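# Restore band over corner guard around carton

## Task

Loop the band once more around the carton and over its corner guard so that at the end the guard sits in its proper spot, the band encircles the carton, and the carton rests flat.

## Robot and tools

Robot: two arms, left_arm and right_arm, facing each other across a table. left_arm's base is on the +y side at about (+0.037, +0.461, +0.074) m, right_arm's on the -y side at about (-0.014, -0.452, +0.118) m. The arm names do not match image sides. Each arm carries a parallel gripper whose fingers point along the gripper's +x and close along its y. The reported end_effector_position sits between the fingers, roughly 3 to 4 cm behind the tips; only the last 1.5 cm of each inner finger face is flat.

Frame: everything uses the scene frame. The origin is the table centre, the table top is at z = +0.020 m, and +z is up. Positions are in metres, orientations are quat_wxyz, and velocities are in m/s and rad/s. Printed poses can be a few centimetres off, more at long reach.

Row layout (shared by execute_actions and move): one row holds 14 numbers, each in [-1, 1]. The first seven are left_arm's dx, dy, dz, rx, ry, rz, opening, and the next seven are the same for right_arm. Both arms always appear, even when only one should move. dx, dy, dz are offsets along the scene axes. rx, ry, rz form a single rotation vector, turned about the arm's own Hand target position. 1.0 equals 0.6 m or 180 degrees. Offsets are counted from the arm's Hand target as it stands when the action or move begins, so sending the same offset again moves the arm further. If dx, dy, dz together exceed length 1.0 they may be shortened. Opening is not an offset but an absolute setting: +1 is fully open (0.080 m) and -1 fully closed. Empty fingers meet near -0.78. Closing from fully open takes at least about 0.6 s.

execute_actions(actions, cameras): actions is a list of up to 15 actions. Each action is a list of up to 15 rows, one row per 1/30 s step; a short action repeats its final row until 15 steps have passed. Every row in an action counts from the action's start pose, not from the row before it. Sending six zeros for an arm asks it to reach its Hand target again. An empty actions list returns the state, all camera images and the scene number. cameras takes names, ["all"] or []. If it is left out, you get images only with an empty list. An unknown name makes the call invalid.

move(target, speed, blend, opening_speed, grip_force, blocking, cameras): drives each gripper in a straight line toward offsets counted from its Hand target. target is one 14-number row or a list of up to 15 rows; every row counts from the same starting Hand targets. speed is in m/s, from 0.002 to 4.3 (default 0.25); turning is capped at twice that in rad/s. You may give one value overall or one per target. blend, in metres, rounds the corners of a list; 0 makes it stop at each point. opening_speed is the rate the opening changes per second on the -1..+1 scale, at least 0.2. grip_force is a per-pad limit in newtons from 8 to 34, either one value or one per arm; it stays in force until changed. blocking=false returns after about 0.5 s while the motion keeps going. The whole move is capped at 10 s. Paths do not avoid obstacles or the other arm, and faster motion means more lag, more drift and harder contact. Do not route a path near an arm's own base, because that can change its shoulder posture. The result ends with a move: line giving the outcome for each arm. done means at rest within 8 mm and 2 degrees. off_target means resting elsewhere. held means a check withheld steps or the clearance check ended the move. blocked means the gripper was stopped far from its target and now holds there. limits=paced means the pose was clipped.

wait(seconds 0-10, cameras) lets time pass under the current commands. stop(cameras) brakes a running move. zoom_image(camera, region [x0,y0,x1,y1], each side at most 504 px) enlarges part of the newest image from cam_left_wrist or cam_right_wrist (672x504). read_manual gives licence texts only. finished_scene(scene) ends the scene for good. The task must already be done and must stay done with the robot let go.

Reading results: each result gives, per arm, the pose, velocities, Joint positions and Hand target (the last commanded pose after clipping). The controller clips the commanded orientation to within 32 degrees of the measured one. Grippers often stop short or sag, especially when stretched out. Compare actual and target, then send the missing distance or correct any tilt. grip_measured is the measured opening on the command scale and can be off by about 2 mm. To grip, command about 0.08 below its reading at first contact. grip_effort_n is the motor effort, negative when closing; it is not pad force. Joint velocities may read within noise. Joint torques and External joint torques come in joint order; pushes from outside lower the external reading. Wrist depth gives 7x7 cells of distance in mm, with - meaning no value. Tool commands lists the current commands. To leave a gripper unchanged, resend its current opening, because 0 is itself a command.

Avoid: knocking anything off the table, dropping parts, or releasing moving parts. Avoid striking fixed or heavy objects, arms pressing against each other, and one gripper closing on the other's fingers. Avoid loading the wrist camera cables. Contact torque at a joint limit (wrist about 5.2-5.6 N m, shoulder/elbow 21.3, waist 17.2) triggers a 10 s fault. Very fast joint motion triggers an over-speed fault. Holding loads or pushing against something heats the motors; a MOTOR HOT line warns, and 95 °C stops the arm. To stop an arm pushing, command its target back past the gripper. Objects can get brief random nudges.

Each tool is called in YAML: its name, and indented under it one key for each argument.

## Session

execute_actions:
  actions: []

Scene clock: 0.00 s.
left_arm: end_effector_position=(+0.3396, +0.3386, +0.3570) grip_measured=+1.000 grip_effort_n=n/a end_effector_quat_wxyz=(+0.908, -0.100, -0.016, -0.407) | right_arm: end_effector_position=(+0.3085, -0.3738, +0.2300) grip_measured=+1.000 grip_effort_n=n/a end_effector_quat_wxyz=(+0.491, -0.475, +0.380, +0.624)
Joint positions: left_arm=[1.507 1.086 0.518 0.723 0.77 -0.278 0.08] | right_arm=[-1.467 1.827 1.454 -1.235 -0.261 -1.685 0.08]
Joint velocities: within noise
Joint torques (N m): no reading
External joint torques (N m): no reading
Heat: left arm: hottest elbow 37 °C (+0.0 °C/min); right arm: hottest wrist yaw 39 °C (+0.0 °C/min).
Wrist depth (mm): cam_left_wrist=[- - - - 1175 1663 - / 638 862 - - 1222 2485 - / - - - - 1703 3728 611 / 795 897 1169 1602 1848 2300 607 / 804 886 953 - - 101 644 / - 76 - 1817 2099 - - / - - 1451 1545 1626 - -] | cam_right_wrist=[282 277 276 273 270 263 1004 / 283 281 279 276 272 271 1037 / 287 285 279 279 276 1046 1051 / 289 288 284 280 277 1056 1046 / 271 271 282 283 280 1098 995 / - - 270 264 266 - 85 / - 66 295 291 1098 - 82]
Hand target: left_arm +0.3394, +0.3387, +0.3584; +0.908, -0.099, -0.018, -0.408 | right_arm +0.3085, -0.3737, +0.2303; +0.492, -0.475, +0.380, +0.624
Tool commands: left_gripper/opening=+1.0 right_gripper/opening=+1.0

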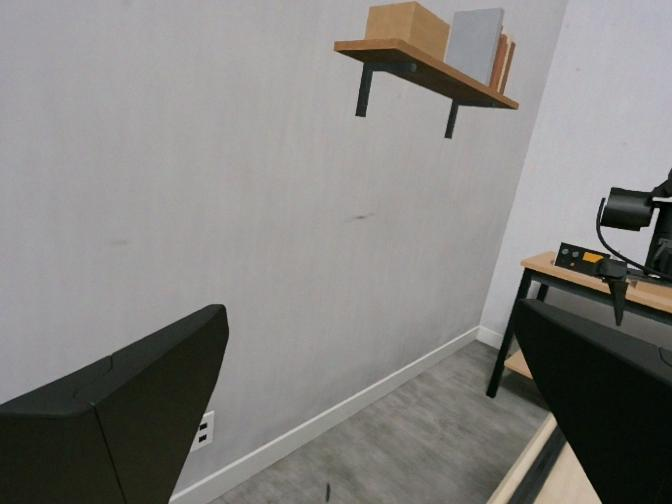

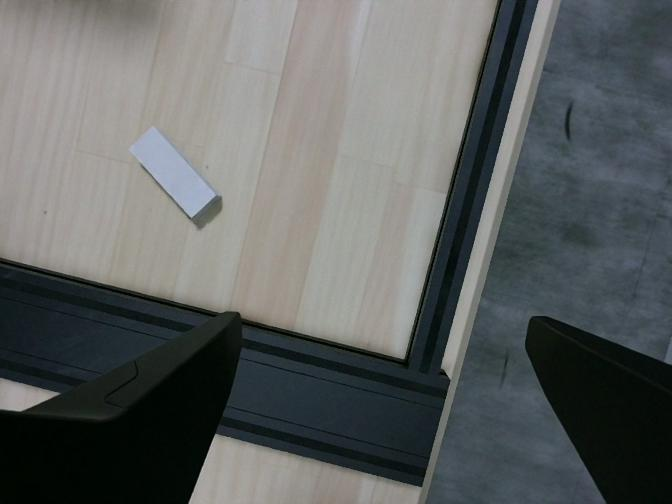

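move:
  target: [-0.4, -0.231, 0.02, 0.319, 0.066, -0.235, 1, 0,0,0,0,0,0,1]
  cameras: ["cam_left_wrist"]

Scene clock: 3.57 s.
left_arm: end_effector_position=(+0.0991, +0.2016, +0.3670) grip_measured=+1.000 grip_effort_n=-0.2 end_effector_quat_wxyz=(+0.638, +0.301, +0.300, -0.642) | right_arm: end_effector_position=(+0.3085, -0.3738, +0.2300) grip_measured=+1.000 grip_effort_n=1.2 end_effector_quat_wxyz=(+0.491, -0.475, +0.380, +0.624)
Joint positions: left_arm=[0.362 1.146 1.395 -1.162 0.234 0.292 0.08] | right_arm=[-1.467 1.827 1.454 -1.235 -0.261 -1.685 0.08]
Joint torques (N m): left_arm=[-0.22 -2.08 7.06 1.1 0.01 -0.17] | right_arm=[-0.04 -7.8 5.02 0.11 -0.22 -0.01]
External joint torques (N m): left_arm=[-0.22 0.74 1.12 -0.18 -0.12 -0.17] | right_arm=[-0.03 -0.34 -0.49 -0.1 -0.01 -0.01]
Heat: left arm: hottest elbow 38 °C (+0.0 °C/min); right arm: hottest wrist yaw 39 °C (+0.0 °C/min).
Wrist depth (mm): cam_left_wrist=[1545 1626 550 535 351 348 347 / 1502 524 512 504 353 355 359 / 1451 481 481 473 463 460 470 / 1386 450 453 452 448 445 - / 1327 435 432 426 422 101 79 / - 76 398 403 399 - - / - - 388 382 383 379 -] | cam_right_wrist=[281 276 276 274 269 267 1032 / 283 281 277 276 273 272 1046 / 287 283 280 278 277 1056 1066 / 290 288 285 282 276 1072 1051 / 274 269 284 284 280 1087 1056 / - - 269 268 266 - 85 / - 66 293 290 1109 - 82]
Hand target: left_arm +0.0993, +0.2001, +0.3704; +0.640, +0.300, +0.298, -0.641 | right_arm +0.3085, -0.3737, +0.2303; +0.492, -0.475, +0.380, +0.624
Off the commanded pose: left_arm 0.004 m, 0 deg | right_arm 0.000 m, 0 deg.
move: done
camera_calibration:
cam_left_wrist: T_world_to_cam=[[-0.998587, 0.0109741, -0.0519922, 0.123574], [0.0278962, 0.941033, -0.337163, -0.0376884], [0.0452263, -0.338137, -0.940009, 0.481631], [0, 0, 0, 1]] pos_world=[0.102668, 0.196967, 0.446455]
Images, in order (width x height): cam_left_wrist 672x504.

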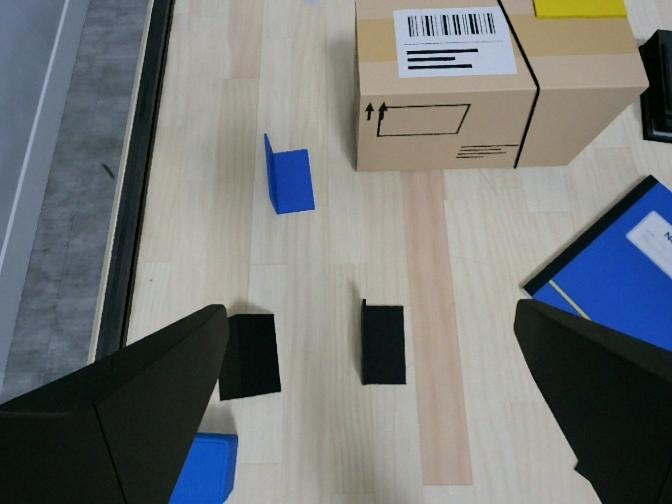

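zoom_image:
  camera: "cam_left_wrist"
  region: [220, 0, 672, 240]

zoom_image:
  camera: "cam_left_wrist"
  region: [180, 240, 480, 504]

Scaled by 1.115 from the camera's 672x504 image, which has a finer 960x720 frame.

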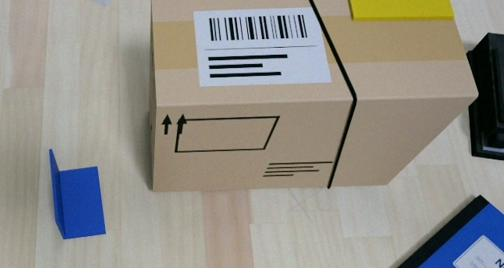

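Scaled by 1.680 from the camera's 672x504 image, which has a finer 960x720 frame.

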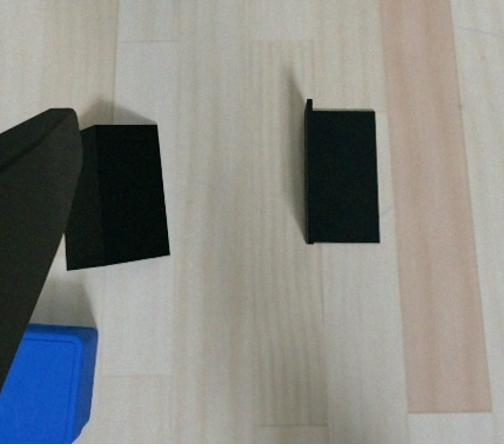

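move:
  target: [-0.165, -0.133, 0.1, 0,0,0, 1, -0.481,0.173,0.25,0.138,0.0135,-0.073,1]
  cameras: ["all"]

Scene clock: 6.17 s.
left_arm: end_effector_position=(+0.0011, +0.1221, +0.4286) grip_measured=+1.000 grip_effort_n=-0.2 end_effector_quat_wxyz=(+0.639, +0.302, +0.299, -0.642) | right_arm: end_effector_position=(+0.0198, -0.2706, +0.3745) grip_measured=+1.000 grip_effort_n=1.2 end_effector_quat_wxyz=(+0.637, -0.302, +0.307, +0.639)
Joint positions: left_arm=[-0.15 1.51 1.934 -1.306 -0.091 -0.106 0.08] | right_arm=[-0.393 0.811 1.127 -1.244 -0.239 -0.295 0.08]
Joint torques (N m): left_arm=[-0.34 -4.06 6.58 1.14 -0.16 -0.16] | right_arm=[0.25 -1.39 6.66 1.55 -0.03 0.09]
External joint torques (N m): left_arm=[-0.33 0.98 1.07 -0.21 -0.11 -0.16] | right_arm=[0.27 -0.87 0.83 0.26 0.09 0.09]
Heat: left arm: hottest elbow 39 °C (+19.5 °C/min); right arm: hottest wrist yaw 39 °C (+0.0 °C/min).
Wrist depth (mm): cam_left_wrist=[1880 644 613 602 611 597 1638 / 1614 596 581 399 398 557 1491 / 1512 553 547 375 372 520 524 / 1413 524 521 495 498 501 493 / 1335 502 488 487 485 101 467 / - 76 460 461 453 - - / - - 442 438 433 426 -] | cam_right_wrist=[1693 570 581 564 555 570 1479 / 540 518 352 350 505 517 522 / 498 491 331 327 329 484 471 / 471 461 411 364 403 453 454 / 435 445 435 433 435 437 424 / - - 406 411 411 98 85 / - 66 391 392 388 381 82]
Hand target: left_arm +0.0003, +0.1203, +0.4304; +0.640, +0.300, +0.298, -0.641 | right_arm +0.0199, -0.2699, +0.3803; +0.642, -0.299, +0.299, +0.640
Off the commanded pose: left_arm 0.003 m, 0 deg | right_arm 0.006 m, 1 deg.
move: done
camera_calibration:
cam_left_wrist: T_world_to_cam=[[-0.998428, 0.0115194, -0.0548548, 0.030889], [0.0294364, 0.940593, -0.338259, 0.0611451], [0.0476995, -0.339341, -0.939453, 0.516975], [0, 0, 0, 1]] pos_world=[0.00438112, 0.117563, 0.508051]
cam_right_wrist: T_world_to_cam=[[0.999907, 0.00573603, -0.012378, -0.000696048], [0.0012617, -0.942306, -0.334749, -0.0971062], [-0.013584, 0.334702, -0.942226, 0.520643], [0, 0, 0, 1]] pos_world=[0.00789091, -0.26576, 0.458049]

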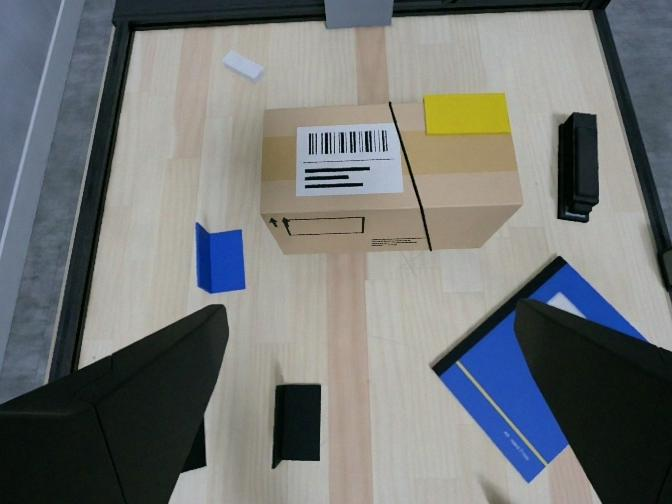

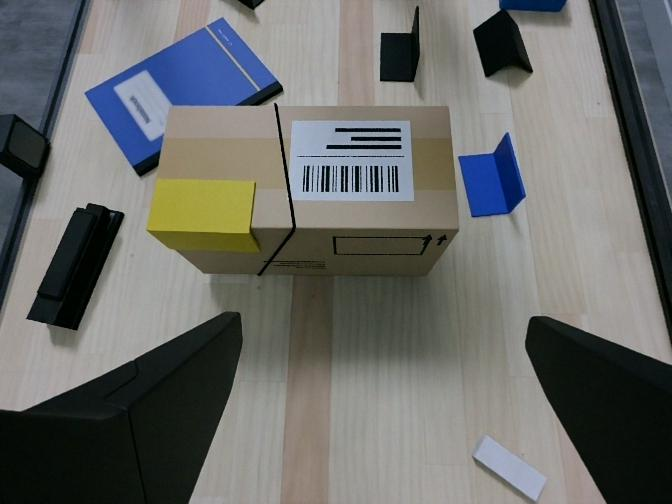

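zoom_image:
  camera: "cam_right_wrist"
  region: [130, 90, 330, 290]

zoom_image:
  camera: "cam_left_wrist"
  region: [350, 80, 540, 270]

Scaled by 2.520 from the camera's 672x504 image, which has a finer 960x720 frame.

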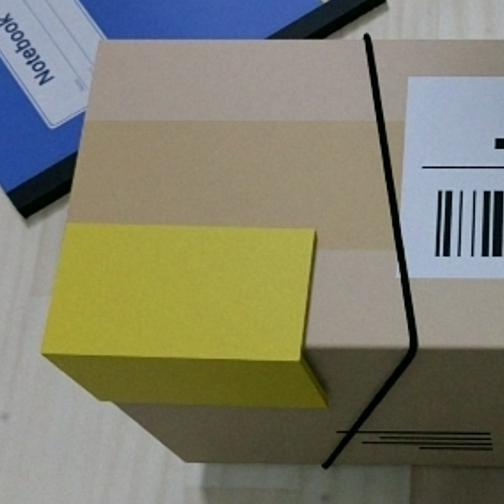

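Scaled by 2.653 from the camera's 672x504 image, which has a finer 960x720 frame.

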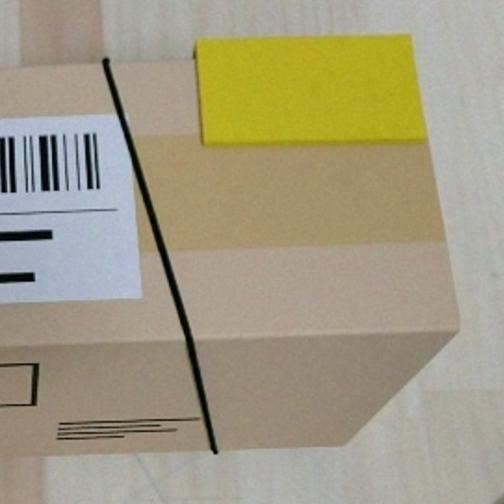

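move:
  target: [0,0,0,0,0,0,1, -0.088,0.2065,-0.228,-0.139,0,0,-0.18]
  cameras: ["all"]

Scene clock: 10.33 s.
left_arm: end_effector_position=(+0.0011, +0.1221, +0.4286) grip_measured=+1.000 grip_effort_n=-0.2 end_effector_quat_wxyz=(+0.639, +0.302, +0.299, -0.642) | right_arm: end_effector_position=(-0.0323, -0.1504, +0.2419) grip_measured=-0.178 grip_effort_n=-12.3 end_effector_quat_wxyz=(+0.559, -0.432, +0.432, +0.560)
Joint positions: left_arm=[-0.15 1.51 1.934 -1.306 -0.091 -0.106 0.08] | right_arm=[0.055 1.482 1.118 -0.953 0.017 0.068 0.027]
Joint torques (N m): left_arm=[-0.35 -4.07 6.56 1.14 -0.16 -0.17] | right_arm=[0.22 -4.64 6.86 0.93 0.11 0.11]
External joint torques (N m): left_arm=[-0.36 1.04 1.03 -0.2 -0.11 -0.17] | right_arm=[0.22 0.84 0.73 0.17 0.1 0.11]
Heat: left arm: hottest elbow 39 °C (+11.6 °C/min); right arm: hottest wrist yaw 39 °C (+0.0 °C/min).
Wrist depth (mm): cam_left_wrist=[1730 634 620 342 246 594 589 / 1614 586 584 400 395 563 571 / 1502 557 543 377 374 517 531 / 1442 525 516 496 497 504 496 / 1395 501 487 486 483 101 464 / - 76 463 461 453 - - / - 87 440 437 435 427 -] | cam_right_wrist=[- 138 137 136 136 136 135 / 141 140 140 139 138 138 137 / - 142 142 142 141 141 140 / - 143 143 145 143 144 143 / 303 304 293 296 146 293 294 / 308 306 - 304 98 - 298 / - - - 311 309 74 -]
Hand target: left_arm +0.0003, +0.1203, +0.4304; +0.640, +0.300, +0.298, -0.641 | right_arm -0.0330, -0.1460, +0.2435; +0.562, -0.430, +0.430, +0.561
Off the commanded pose: left_arm 0.003 m, 0 deg | right_arm 0.005 m, 0 deg.
move: done
camera_calibration:
cam_left_wrist: T_world_to_cam=[[-0.998428, 0.0115194, -0.0548548, 0.030889], [0.0294364, 0.940593, -0.338259, 0.0611451], [0.0476995, -0.339341, -0.939453, 0.516975], [0, 0, 0, 1]] pos_world=[0.00438112, 0.117563, 0.508051]
cam_right_wrist: T_world_to_cam=[[0.999964, 0.00383806, -0.00763164, 0.047523], [0.00446244, -0.996493, 0.0835576, -0.137423], [-0.00728417, -0.0835886, -0.996474, 0.30517], [0, 0, 0, 1]] pos_world=[-0.0446852, -0.111615, 0.315939]

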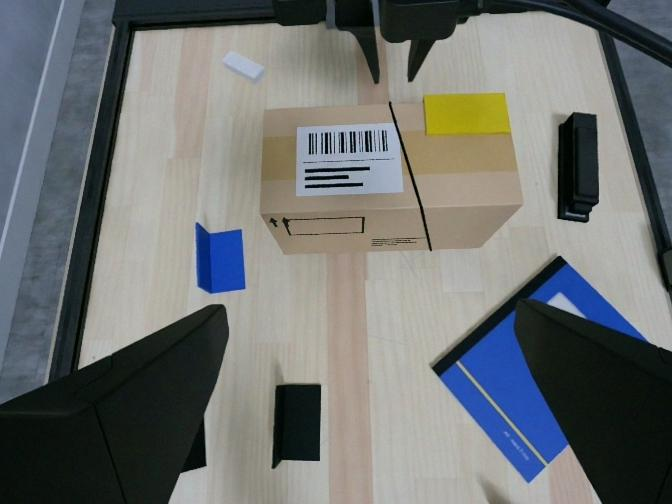

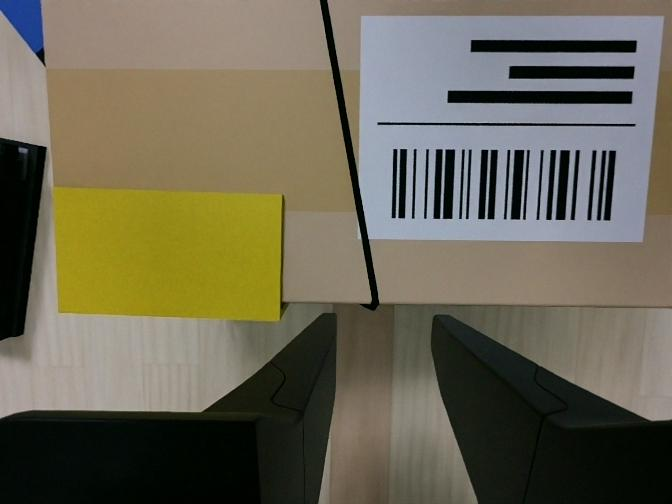

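move:
  target: [0,0,0,0,0,0,1, -0.0033,0.0133,-0.0508,0,0,0,-0.18]
  cameras: ["cam_right_wrist"]
  speed: 0.12

Scene clock: 11.60 s.
left_arm: end_effector_position=(+0.0011, +0.1221, +0.4286) grip_measured=+1.000 grip_effort_n=-0.2 end_effector_quat_wxyz=(+0.639, +0.302, +0.299, -0.642) | right_arm: end_effector_position=(-0.0345, -0.1359, +0.2191) grip_measured=-0.178 grip_effort_n=-12.3 end_effector_quat_wxyz=(+0.564, -0.425, +0.426, +0.565)
Joint positions: left_arm=[-0.15 1.51 1.934 -1.306 -0.091 -0.106 0.08] | right_arm=[0.059 1.535 1.071 -0.828 0.018 0.073 0.027]
Joint torques (N m): left_arm=[-0.33 -4.07 6.55 1.13 -0.16 -0.16] | right_arm=[0.24 -4.96 4.26 1.01 0.12 0.11]
External joint torques (N m): left_arm=[-0.37 0.96 1.09 -0.18 -0.1 -0.17] | right_arm=[0.2 0.84 -1.84 0.2 0.12 0.11]
Heat: left arm: hottest elbow 39 °C (+10.3 °C/min); right arm: hottest wrist yaw 39 °C (+0.0 °C/min).
Wrist depth (mm): cam_left_wrist=[1716 627 620 299 243 592 1676 / 1614 592 581 395 392 560 547 / 1523 557 545 376 372 515 524 / 1471 525 517 494 497 503 497 / 1377 502 489 485 478 101 466 / - 76 468 460 454 - - / - - 440 437 432 427 -] | cam_right_wrist=[118 118 117 116 116 116 115 / 120 119 119 118 117 117 117 / 122 121 121 120 119 119 118 / 121 120 122 122 121 120 120 / 122 122 121 123 123 122 122 / - - - 278 98 - 274 / - - - 282 281 74 -]
Hand target: left_arm +0.0003, +0.1203, +0.4304; +0.640, +0.300, +0.298, -0.641 | right_arm -0.0349, -0.1381, +0.2129; +0.562, -0.430, +0.430, +0.560
Off the commanded pose: left_arm 0.003 m, 0 deg | right_arm 0.006 m, 1 deg.
move: done
camera_calibration:
cam_right_wrist: T_world_to_cam=[[0.999948, 0.00359855, -0.00951738, 0.0499442], [0.00416198, -0.998198, 0.0598584, -0.116055], [-0.00928482, -0.0598949, -0.998162, 0.287133], [0, 0, 0, 1]] pos_world=[-0.0467926, -0.0988282, 0.294027]
Images, in order (width x height): cam_right_wrist 672x504.

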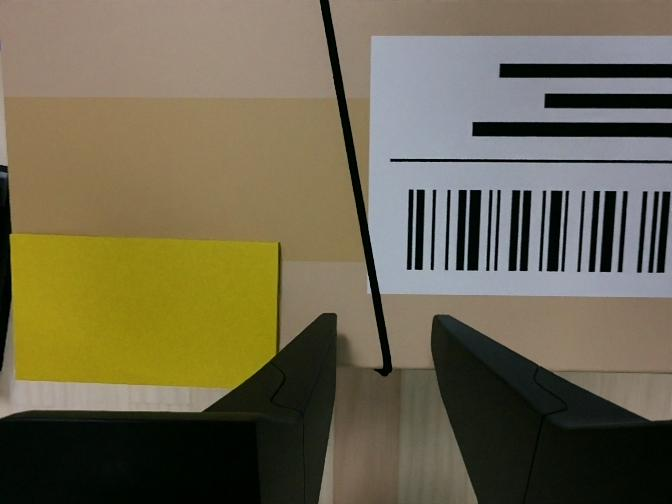

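move:
  target: [0,0,0,0,0,0,1, 0,-0.0083,-0.0142,0,0,0,-0.18]
  cameras: ["cam_right_wrist"]
  speed: 0.06

Scene clock: 12.63 s.
left_arm: end_effector_position=(+0.0011, +0.1221, +0.4286) grip_measured=+1.000 grip_effort_n=-0.2 end_effector_quat_wxyz=(+0.639, +0.302, +0.299, -0.642) | right_arm: end_effector_position=(-0.0346, -0.1398, +0.2088) grip_measured=-0.178 grip_effort_n=-12.3 end_effector_quat_wxyz=(+0.563, -0.427, +0.428, +0.563)
Joint positions: left_arm=[-0.15 1.51 1.934 -1.306 -0.091 -0.106 0.08] | right_arm=[0.061 1.535 1.03 -0.795 0.019 0.074 0.027]
Joint torques (N m): left_arm=[-0.34 -4.08 6.56 1.13 -0.16 -0.17] | right_arm=[0.23 -5.98 3.81 1.09 0.09 0.11]
External joint torques (N m): left_arm=[-0.34 0.96 1.08 -0.19 -0.11 -0.17] | right_arm=[0.25 -0.27 -2.17 0.3 0.08 0.11]
Heat: left arm: hottest elbow 39 °C (+9.5 °C/min); right arm: hottest wrist yaw 39 °C (+0.0 °C/min).
Wrist depth (mm): cam_left_wrist=[1772 614 627 312 254 591 1614 / 1556 592 588 397 385 556 510 / 1491 554 541 377 373 495 535 / 1423 522 502 493 497 499 496 / 1404 502 488 485 482 102 466 / - 76 462 464 451 - - / - 87 443 437 437 427 -] | cam_right_wrist=[- 108 107 107 106 106 105 / - 109 109 108 108 108 107 / - 111 111 111 110 110 109 / - 111 111 112 111 111 111 / - 112 111 114 112 113 113 / - 113 - 268 98 - 264 / - - - 273 271 74 -]
Hand target: left_arm +0.0003, +0.1203, +0.4304; +0.640, +0.300, +0.298, -0.641 | right_arm -0.0349, -0.1430, +0.2044; +0.562, -0.430, +0.430, +0.561
Off the commanded pose: left_arm 0.003 m, 0 deg | right_arm 0.005 m, 1 deg.
move: done
camera_calibration:
cam_right_wrist: T_world_to_cam=[[0.999959, 0.00362034, -0.00824435, 0.0496936], [0.00416201, -0.997767, 0.0666623, -0.12073], [-0.0079846, -0.0666939, -0.997742, 0.275695], [0, 0, 0, 1]] pos_world=[-0.0469878, -0.102253, 0.283531]
Images, in order (width x height): cam_right_wrist 672x504.

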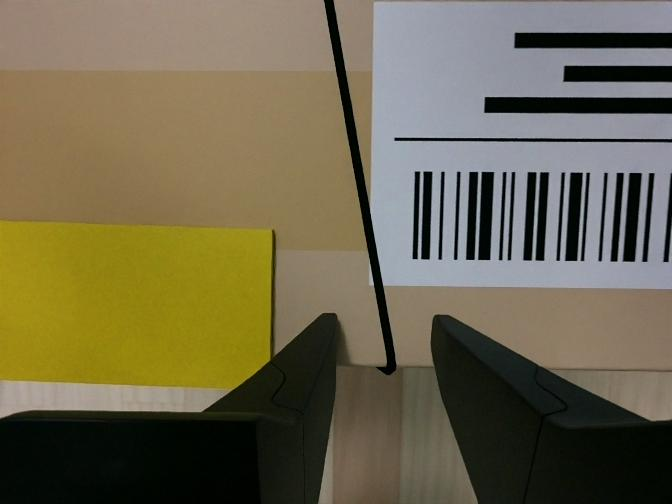

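move:
  target: [0,0,0,0,0,0,1, 0,-0.002,-0.0067,0,0,0,-0.18]
  cameras: ["cam_right_wrist"]
  speed: 0.04

Scene clock: 13.43 s.
left_arm: end_effector_position=(+0.0011, +0.1221, +0.4286) grip_measured=+1.000 grip_effort_n=-0.7 end_effector_quat_wxyz=(+0.639, +0.302, +0.299, -0.642) | right_arm: end_effector_position=(-0.0345, -0.1403, +0.2077) grip_measured=-0.178 grip_effort_n=-12.3 end_effector_quat_wxyz=(+0.564, -0.425, +0.426, +0.565)
Joint positions: left_arm=[-0.15 1.51 1.934 -1.306 -0.091 -0.106 0.08] | right_arm=[0.061 1.529 1.018 -0.782 0.02 0.074 0.027]
Joint torques (N m): left_arm=[-0.35 -4.07 6.56 1.13 -0.16 -0.16] | right_arm=[0.23 -5.4 3.35 1.3 0.07 0.11]
External joint torques (N m): left_arm=[-0.32 0.9 1.11 -0.19 -0.12 -0.16] | right_arm=[0.26 0.27 -2.64 0.51 0.06 0.11]
Heat: left arm: hottest elbow 40 °C (+13.4 °C/min); right arm: hottest wrist yaw 39 °C (+0.0 °C/min).
Wrist depth (mm): cam_left_wrist=[1578 629 636 313 255 589 1626 / 1556 591 589 397 385 557 542 / 1523 552 543 376 371 517 539 / 1423 526 516 493 496 502 495 / 1386 501 488 486 479 101 467 / - 76 464 460 455 - - / - - 440 437 434 427 -] | cam_right_wrist=[- 108 108 107 107 106 106 / - 110 110 109 108 108 108 / - 112 111 111 110 110 109 / - 110 112 112 111 111 111 / - 112 - 114 112 113 113 / - 113 - 267 98 - 263 / - - - 273 269 74 -]
Hand target: left_arm +0.0003, +0.1203, +0.4304; +0.640, +0.300, +0.298, -0.641 | right_arm -0.0349, -0.1442, +0.2005; +0.562, -0.430, +0.430, +0.561
Off the commanded pose: left_arm 0.003 m, 0 deg | right_arm 0.008 m, 1 deg.
move: done
camera_calibration:
cam_right_wrist: T_world_to_cam=[[0.999961, 0.00348417, -0.00810686, 0.0495365], [0.00396253, -0.998205, 0.0597601, -0.119747], [-0.00788409, -0.0597899, -0.99818, 0.275571], [0, 0, 0, 1]] pos_world=[-0.0468875, -0.103228, 0.282628]
Images, in order (width x height): cam_right_wrist 672x504.

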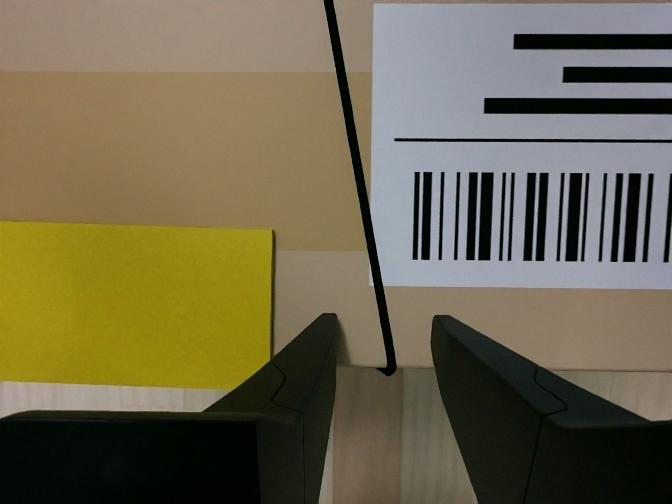

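move:
  target: [0,0,0,0,0,0,1, 0,0,0,0,0,0,-1]
  cameras: ["cam_right_wrist"]
  opening_speed: 1.0

Scene clock: 14.57 s.
left_arm: end_effector_position=(+0.0011, +0.1221, +0.4286) grip_measured=+1.000 grip_effort_n=-0.2 end_effector_quat_wxyz=(+0.639, +0.302, +0.299, -0.642) | right_arm: end_effector_position=(-0.0338, -0.1387, +0.2081) grip_measured=-0.765 grip_effort_n=-70.5 end_effector_quat_wxyz=(+0.568, -0.424, +0.423, +0.565)
Joint positions: left_arm=[-0.15 1.51 1.934 -1.306 -0.091 -0.106 0.08] | right_arm=[0.061 1.529 1.018 -0.774 0.025 0.075 0.001]
Joint torques (N m): left_arm=[-0.35 -4.06 6.56 1.14 -0.16 -0.17] | right_arm=[0.24 -5.36 3.39 0.78 -0.09 0.09]
External joint torques (N m): left_arm=[-0.36 0.98 1.04 -0.21 -0.11 -0.17] | right_arm=[0.24 0.33 -2.67 -0.05 -0.1 0.09]
Heat: left arm: hottest elbow 40 °C (+12.4 °C/min); right arm: hottest wrist yaw 39 °C (+0.0 °C/min).
Wrist depth (mm): cam_left_wrist=[1787 629 625 312 253 592 1590 / 1626 592 588 401 385 560 549 / 1502 557 547 376 372 499 521 / 1413 525 511 495 496 498 495 / 1369 503 486 484 481 101 467 / - 76 466 458 452 - - / - - 441 437 433 429 -] | cam_right_wrist=[- 109 109 108 108 108 107 / - 110 110 110 109 109 109 / - 112 111 111 110 110 110 / - 110 112 112 112 111 112 / - 112 111 114 113 113 113 / 270 269 - - 79 264 264 / - - - - - - -]
Hand target: left_arm +0.0003, +0.1203, +0.4304; +0.640, +0.300, +0.298, -0.641 | right_arm -0.0349, -0.1443, +0.2004; +0.562, -0.431, +0.430, +0.560
Off the commanded pose: left_arm 0.003 m, 0 deg | right_arm 0.009 m, 1 deg.
move: off_target (right_arm)
camera_calibration:
cam_right_wrist: T_world_to_cam=[[0.999992, 0.00127032, -0.00375454, 0.0476653], [0.00146306, -0.998657, 0.0517876, -0.116662], [-0.00368371, -0.0517927, -0.998651, 0.27738], [0, 0, 0, 1]] pos_world=[-0.0464725, -0.1022, 0.283227]
Images, in order (width x height): cam_right_wrist 672x504.

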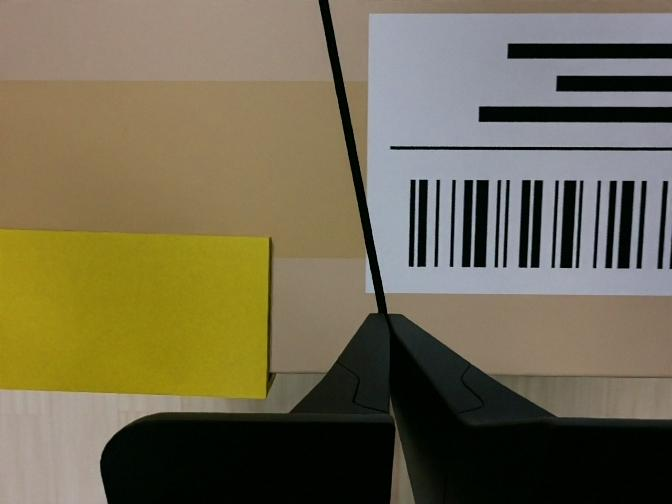

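move:
  target: [0,0,0,0,0,0,1, 0,-0.004,0.04,0,0,0,-1]
  cameras: ["cam_right_wrist"]
  speed: 0.06

Scene clock: 15.63 s.
left_arm: end_effector_position=(+0.0011, +0.1221, +0.4286) grip_measured=+1.000 grip_effort_n=-0.2 end_effector_quat_wxyz=(+0.639, +0.302, +0.299, -0.642) | right_arm: end_effector_position=(-0.0345, -0.1484, +0.2165) grip_measured=-0.766 grip_effort_n=-71.4 end_effector_quat_wxyz=(+0.557, -0.438, +0.434, +0.556)
Joint positions: left_arm=[-0.15 1.51 1.934 -1.306 -0.091 -0.106 0.08] | right_arm=[0.064 1.518 1.052 -0.864 0.023 0.075 0.001]
Joint torques (N m): left_arm=[-0.36 -4.09 6.57 1.13 -0.16 -0.17] | right_arm=[0 -7.58 6.65 0.12 -0.01 0.11]
External joint torques (N m): left_arm=[-0.36 0.98 1.06 -0.19 -0.11 -0.17] | right_arm=[-0.05 -2.02 0.72 -0.59 -0.01 0.11]
Heat: left arm: hottest elbow 40 °C (+11.5 °C/min); right arm: hottest wrist yaw 39 °C (+0.0 °C/min).
Wrist depth (mm): cam_left_wrist=[1638 630 640 310 250 584 1614 / 1626 592 584 400 395 556 502 / 1523 560 545 376 372 496 522 / 1413 525 511 493 496 504 497 / 1377 503 490 488 482 101 471 / - 76 462 467 457 - - / - 87 442 439 433 425 -] | cam_right_wrist=[- 112 111 111 110 111 110 / - 113 114 114 112 113 112 / 116 116 115 116 115 115 115 / - 116 116 119 118 117 117 / 119 119 278 120 120 120 120 / 282 280 279 - 79 276 275 / - - - - - - -]
Hand target: left_arm +0.0003, +0.1203, +0.4304; +0.640, +0.300, +0.298, -0.641 | right_arm -0.0349, -0.1467, +0.2244; +0.562, -0.430, +0.430, +0.561
Off the commanded pose: left_arm 0.003 m, 0 deg | right_arm 0.008 m, 1 deg.
move: done
camera_calibration:
cam_right_wrist: T_world_to_cam=[[0.999983, 0.00523653, -0.0026033, 0.0486888], [0.0054637, -0.995301, 0.0966796, -0.135925], [-0.0020848, -0.0966921, -0.995312, 0.277984], [0, 0, 0, 1]] pos_world=[-0.0473658, -0.108662, 0.289949]
Images, in order (width x height): cam_right_wrist 672x504.

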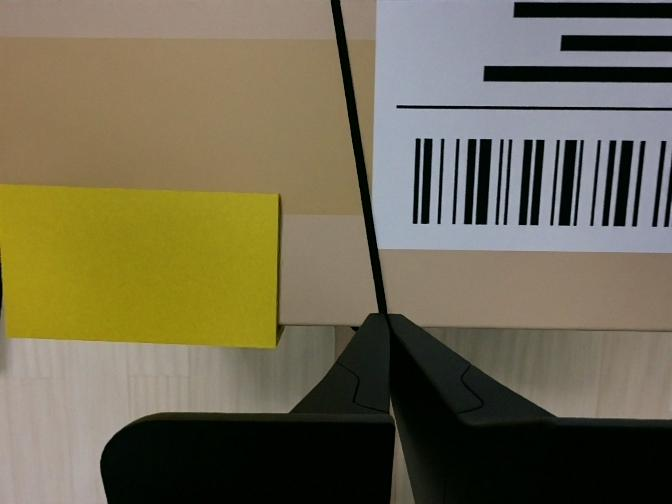

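move:
  target: [0,0,0,0,0,0,1, 0,-0.04,0.0267,0,0,0,-1]
  cameras: ["all"]
  speed: 0.06

zoom_image:
  camera: "cam_left_wrist"
  region: [300, 0, 540, 260]

Scene clock: 16.87 s.
left_arm: end_effector_position=(+0.0011, +0.1221, +0.4286) grip_measured=+1.000 grip_effort_n=-0.2 end_effector_quat_wxyz=(+0.639, +0.302, +0.299, -0.642) | right_arm: end_effector_position=(-0.0354, -0.1652, +0.2394) grip_measured=-0.766 grip_effort_n=-71.4 end_effector_quat_wxyz=(+0.561, -0.430, +0.429, +0.562)
Joint positions: left_arm=[-0.15 1.51 1.934 -1.306 -0.091 -0.106 0.08] | right_arm=[0.072 1.419 1.051 -0.939 0.023 0.083 0.001]
Joint torques (N m): left_arm=[-0.34 -4.07 6.55 1.14 -0.16 -0.17] | right_arm=[0.01 -7.36 4.35 0 0.05 0.11]
External joint torques (N m): left_arm=[-0.33 0.83 1.11 -0.2 -0.11 -0.17] | right_arm=[0.02 -2.41 -1.74 -0.76 0.04 0.11]
Heat: left arm: hottest elbow 40 °C (+10.7 °C/min); right arm: hottest wrist yaw 39 °C (+0.0 °C/min).
Wrist depth (mm): cam_left_wrist=[1626 623 630 602 360 602 589 / 1602 591 589 400 388 559 1502 / 1512 557 546 376 372 499 538 / 1423 527 509 494 496 502 497 / 1413 502 490 485 482 101 468 / - 76 463 458 453 - - / - 87 439 439 435 427 -] | cam_right_wrist=[- 136 135 135 134 134 133 / 139 139 138 137 137 136 136 / - - - 140 139 139 138 / - 141 - 142 142 141 140 / 299 297 297 292 293 293 290 / 305 303 301 - 79 296 297 / - - - - - - -]
Hand target: left_arm +0.0003, +0.1203, +0.4304; +0.640, +0.300, +0.298, -0.641 | right_arm -0.0349, -0.1706, +0.2405; +0.562, -0.430, +0.430, +0.561
Off the commanded pose: left_arm 0.003 m, 0 deg | right_arm 0.006 m, 0 deg.
move: done
camera_calibration:
cam_left_wrist: T_world_to_cam=[[-0.998428, 0.0115194, -0.0548548, 0.030889], [0.0294364, 0.940593, -0.338259, 0.0611451], [0.0476995, -0.339341, -0.939453, 0.516975], [0, 0, 0, 1]] pos_world=[0.00438112, 0.117563, 0.508051]
cam_right_wrist: T_world_to_cam=[[0.999962, 0.00591219, -0.00633757, 0.0508186], [0.00636248, -0.997271, 0.0735597, -0.14961], [-0.00588537, -0.0735972, -0.997271, 0.303335], [0, 0, 0, 1]] pos_world=[-0.0480796, -0.127177, 0.313835]

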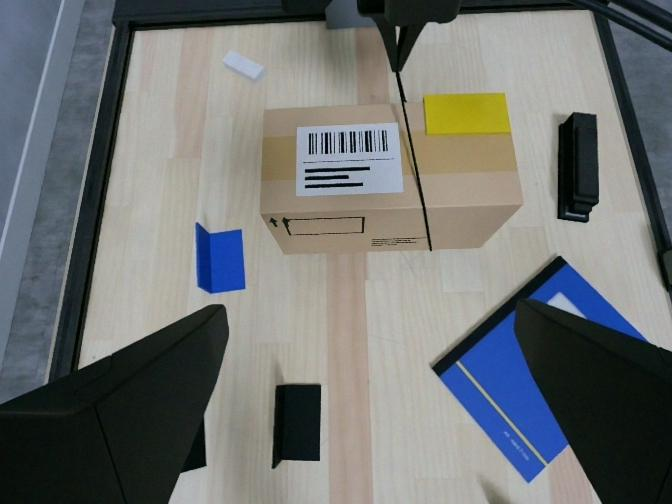

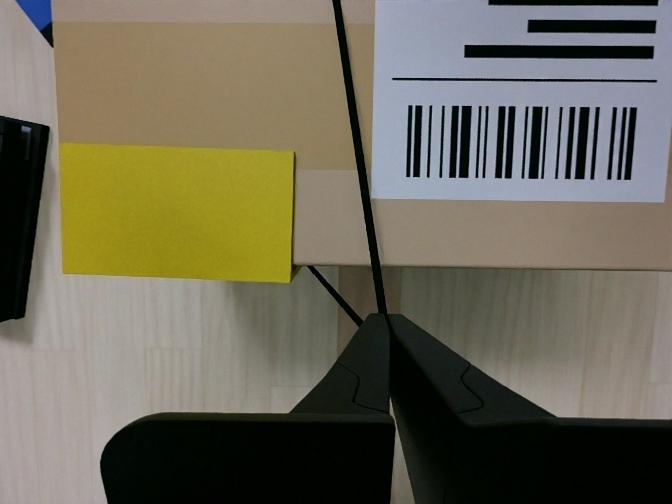

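Scaled by 1.938 from the camera's 672x504 image, which has a finer 960x720 frame.

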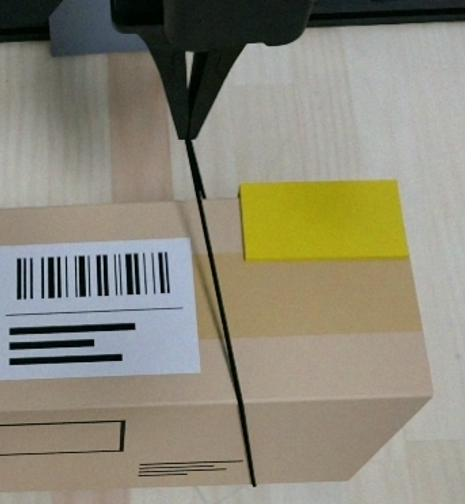

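move:
  target:
    - [0,0,0,0,0,0,1, 0,-0.025,0.0083,0,0,0,-1]
    - [0,0,0,0,0,0,1, -0.0943,-0.025,0.0083,0,0,0,-1]
  cameras: ["all"]
  speed: 0.07
  blend: 0.005

zoom_image:
  camera: "cam_left_wrist"
  region: [300, 0, 540, 260]

Scene clock: 18.73 s.
left_arm: end_effector_position=(+0.0011, +0.1221, +0.4286) grip_measured=+1.000 grip_effort_n=-0.2 end_effector_quat_wxyz=(+0.639, +0.302, +0.299, -0.642) | right_arm: end_effector_position=(-0.0891, -0.1858, +0.2427) grip_measured=-0.766 grip_effort_n=-71.4 end_effector_quat_wxyz=(+0.564, -0.429, +0.430, +0.560)
Joint positions: left_arm=[-0.15 1.51 1.934 -1.306 -0.091 -0.106 0.08] | right_arm=[0.309 1.385 1.038 -0.973 0.088 0.318 0.001]
Joint torques (N m): left_arm=[-0.33 -4.07 6.55 1.14 -0.16 -0.17] | right_arm=[0.56 -4.66 6.87 -0.19 -0.01 0.12]
External joint torques (N m): left_arm=[-0.37 0.97 1.07 -0.19 -0.1 -0.17] | right_arm=[0.55 -0.03 0.82 -0.93 -0.07 0.12]
Heat: left arm: hottest elbow 40 °C (+9.6 °C/min); right arm: hottest wrist yaw 39 °C (+0.0 °C/min).
Wrist depth (mm): cam_left_wrist=[1545 623 614 606 599 602 1602 / 1651 597 584 400 398 562 574 / 1502 557 546 375 372 501 521 / 1413 529 508 496 496 499 495 / 1351 503 490 483 482 101 465 / - 76 465 462 457 - - / - - 442 437 436 425 -] | cam_right_wrist=[279 279 138 138 138 138 139 / 252 283 140 - 140 141 140 / 252 288 139 - 142 143 143 / 262 293 293 292 292 293 290 / 300 299 299 295 298 299 297 / 305 303 306 - 79 301 303 / - - - - - - -]
Hand target: left_arm +0.0003, +0.1203, +0.4304; +0.640, +0.300, +0.298, -0.641 | right_arm -0.0915, -0.1857, +0.2454; +0.561, -0.431, +0.430, +0.561
Off the commanded pose: left_arm 0.003 m, 0 deg | right_arm 0.004 m, 0 deg.
move: done
camera_calibration:
cam_left_wrist: T_world_to_cam=[[-0.998428, 0.0115194, -0.0548548, 0.030889], [0.0294364, 0.940593, -0.338259, 0.0611451], [0.0476995, -0.339341, -0.939453, 0.516975], [0, 0, 0, 1]] pos_world=[0.00438112, 0.117563, 0.508051]
cam_right_wrist: T_world_to_cam=[[0.999993, -0.00129785, -0.00349654, 0.102489], [-0.00103667, -0.997281, 0.0736907, -0.170755], [-0.00358267, -0.0736866, -0.997275, 0.305026], [0, 0, 0, 1]] pos_world=[-0.101573, -0.147682, 0.317136]

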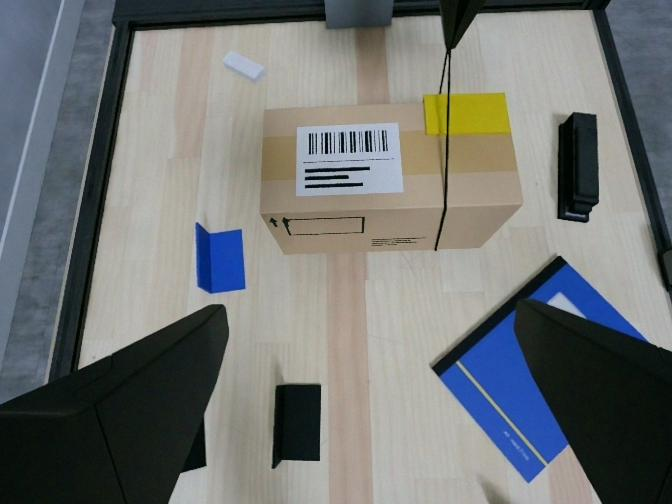

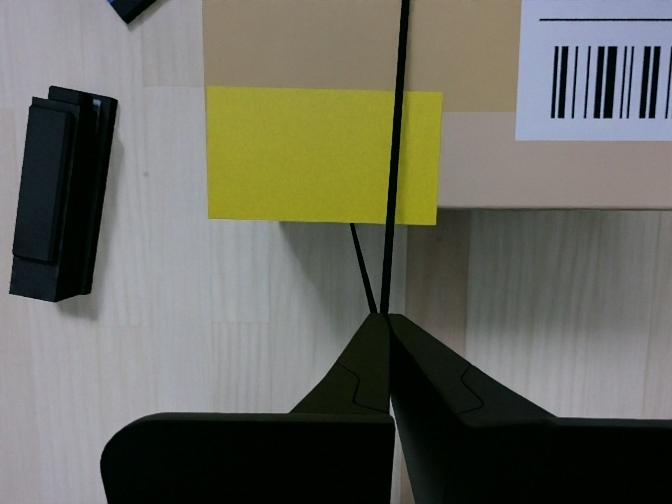

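Scaled by 1.938 from the camera's 672x504 image, which has a finer 960x720 frame.

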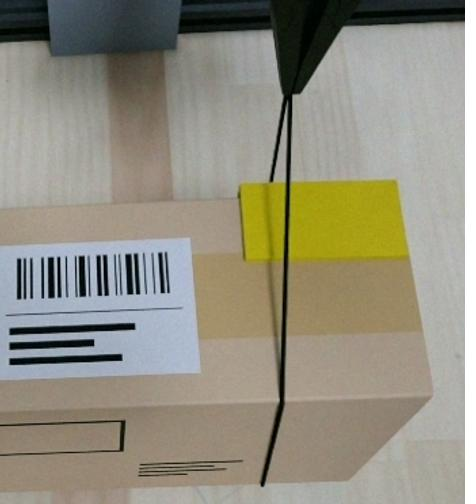

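move:
  target: [0,0,0,0,0,0,1, -0.0567,0,0,0,0,0,-1]
  cameras: ["all"]
  speed: 0.07

zoom_image:
  camera: "cam_left_wrist"
  region: [300, 0, 540, 260]

Scene clock: 20.20 s.
left_arm: end_effector_position=(+0.0011, +0.1221, +0.4286) grip_measured=+1.000 grip_effort_n=-0.2 end_effector_quat_wxyz=(+0.639, +0.302, +0.299, -0.642) | right_arm: end_effector_position=(-0.1213, -0.1853, +0.2427) grip_measured=-0.766 grip_effort_n=-71.4 end_effector_quat_wxyz=(+0.566, -0.430, +0.429, +0.557)
Joint positions: left_arm=[-0.15 1.51 1.934 -1.306 -0.091 -0.106 0.08] | right_arm=[0.433 1.439 1.083 -0.979 0.123 0.442 0.001]
Joint torques (N m): left_arm=[-0.35 -4.07 6.57 1.14 -0.16 -0.16] | right_arm=[0.78 -4.93 6.92 -0.1 -0.15 0.12]
External joint torques (N m): left_arm=[-0.33 0.96 1.09 -0.18 -0.12 -0.16] | right_arm=[0.8 0.13 0.83 -0.83 -0.24 0.11]
Heat: left arm: hottest elbow 40 °C (+8.9 °C/min); right arm: hottest wrist yaw 39 °C (+0.0 °C/min).
Wrist depth (mm): cam_left_wrist=[1689 655 634 597 607 591 1590 / 1602 589 588 399 396 563 1481 / 1638 556 545 376 372 514 524 / 1442 522 538 491 498 497 496 / 1360 499 489 487 485 101 464 / - 76 465 459 456 - - / - 87 441 437 433 427 -] | cam_right_wrist=[279 277 278 138 138 138 138 / 281 280 281 138 137 139 140 / 288 287 289 140 - 143 143 / 289 292 292 291 292 293 293 / 298 299 298 295 297 299 298 / 303 301 301 - 79 303 306 / - - - - - - -]
Hand target: left_arm +0.0003, +0.1203, +0.4304; +0.640, +0.300, +0.298, -0.641 | right_arm -0.1255, -0.1856, +0.2454; +0.562, -0.430, +0.430, +0.561
Off the commanded pose: left_arm 0.003 m, 0 deg | right_arm 0.005 m, 1 deg.
move: done
camera_calibration:
cam_left_wrist: T_world_to_cam=[[-0.998428, 0.0115194, -0.0548548, 0.030889], [0.0294364, 0.940593, -0.338259, 0.0611451], [0.0476995, -0.339341, -0.939453, 0.516975], [0, 0, 0, 1]] pos_world=[0.00438112, 0.117563, 0.508051]
cam_right_wrist: T_world_to_cam=[[0.999984, -0.00556051, 0.00122885, 0.132847], [-0.00563554, -0.997303, 0.0731818, -0.170735], [0.00081861, -0.0731875, -0.997318, 0.305426], [0, 0, 0, 1]] pos_world=[-0.134057, -0.147182, 0.316939]

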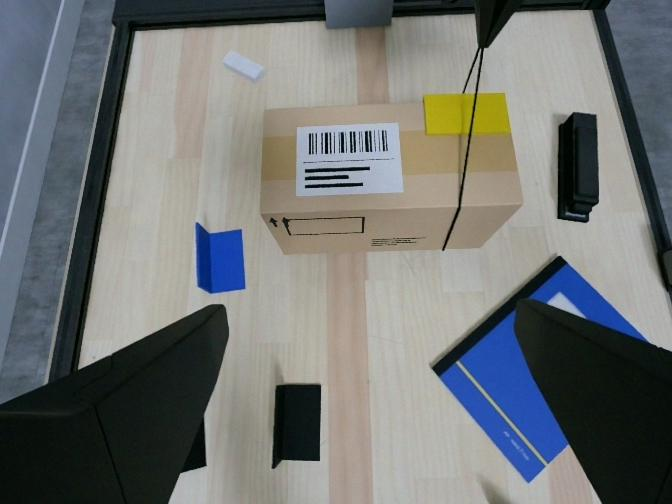

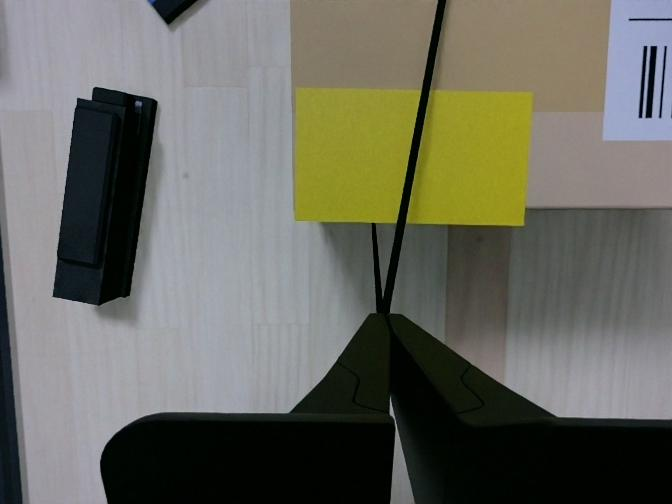

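Scaled by 1.938 from the camera's 672x504 image, which has a finer 960x720 frame.

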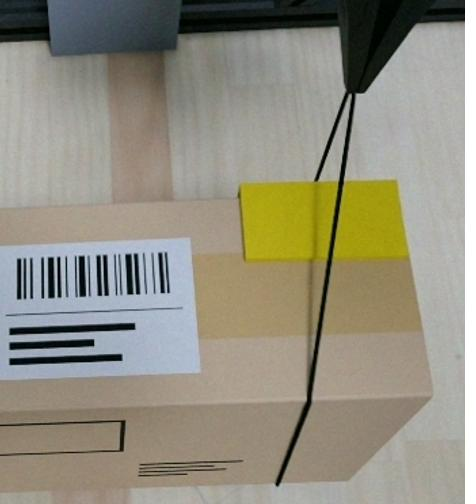

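move:
  target:
    - [0,0,0,0,0,0,1, 0.0258,0.01,0,0,0,0,-1]
    - [0,0,0,0,0,0,1, 0.0258,0.0627,-0.044,0,0,0,-1]
  cameras: ["all"]
  speed: 0.07
  blend: 0.005

Scene clock: 21.90 s.
left_arm: end_effector_position=(+0.0011, +0.1221, +0.4286) grip_measured=+1.000 grip_effort_n=-0.2 end_effector_quat_wxyz=(+0.639, +0.302, +0.299, -0.642) | right_arm: end_effector_position=(-0.1078, -0.1511, +0.2175) grip_measured=-0.766 grip_effort_n=-71.4 end_effector_quat_wxyz=(+0.564, -0.433, +0.429, +0.557)
Joint positions: left_arm=[-0.15 1.51 1.934 -1.306 -0.091 -0.106 0.08] | right_arm=[0.335 1.559 1.093 -0.864 0.098 0.341 0.001]
Joint torques (N m): left_arm=[-0.35 -4.09 6.58 1.14 -0.16 -0.17] | right_arm=[-0.12 -5.33 6.69 0.64 -0.19 -0.05]
External joint torques (N m): left_arm=[-0.36 1.02 1.06 -0.19 -0.11 -0.17] | right_arm=[-0.11 0.51 0.78 -0.07 -0.26 -0.05]
Heat: left arm: hottest elbow 40 °C (+8.2 °C/min); right arm: hottest wrist yaw 39 °C (+0.0 °C/min).
Wrist depth (mm): cam_left_wrist=[1651 632 609 597 316 251 1578 / 1651 589 586 399 397 559 1491 / 1534 554 542 376 372 519 524 / 1461 526 512 491 499 498 497 / 1335 503 489 485 478 101 468 / - 76 462 460 450 - - / - 87 444 438 434 427 -] | cam_right_wrist=[251 251 113 112 112 113 113 / 257 257 115 115 114 115 115 / 226 261 117 116 116 116 117 / 228 266 116 115 115 118 119 / 238 272 272 118 118 272 272 / 278 278 277 - 79 277 277 / - - - - - - -]
Hand target: left_arm +0.0003, +0.1203, +0.4304; +0.640, +0.300, +0.298, -0.641 | right_arm -0.1101, -0.1480, +0.2190; +0.562, -0.430, +0.430, +0.561
Off the commanded pose: left_arm 0.003 m, 0 deg | right_arm 0.004 m, 1 deg.
move: done
camera_calibration:
cam_left_wrist: T_world_to_cam=[[-0.998428, 0.0115194, -0.0548548, 0.030889], [0.0294364, 0.940593, -0.338259, 0.0611451], [0.0476995, -0.339341, -0.939453, 0.516975], [0, 0, 0, 1]] pos_world=[0.00438112, 0.117563, 0.508051]
cam_right_wrist: T_world_to_cam=[[0.999995, -0.00038719, 0.0031572, 0.119883], [-0.000634422, -0.996899, 0.0786864, -0.135267], [0.00311695, -0.078688, -0.996894, 0.282153], [0, 0, 0, 1]] pos_world=[-0.120848, -0.112599, 0.291542]

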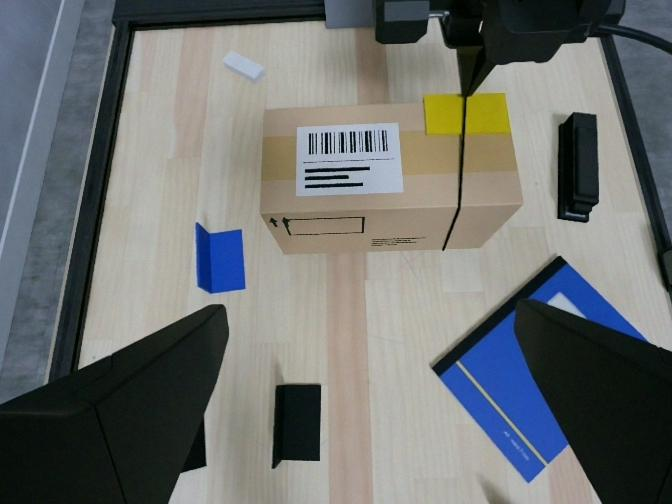

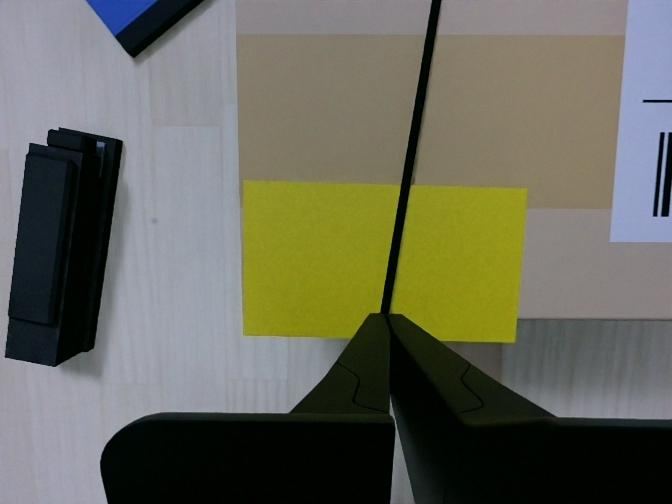

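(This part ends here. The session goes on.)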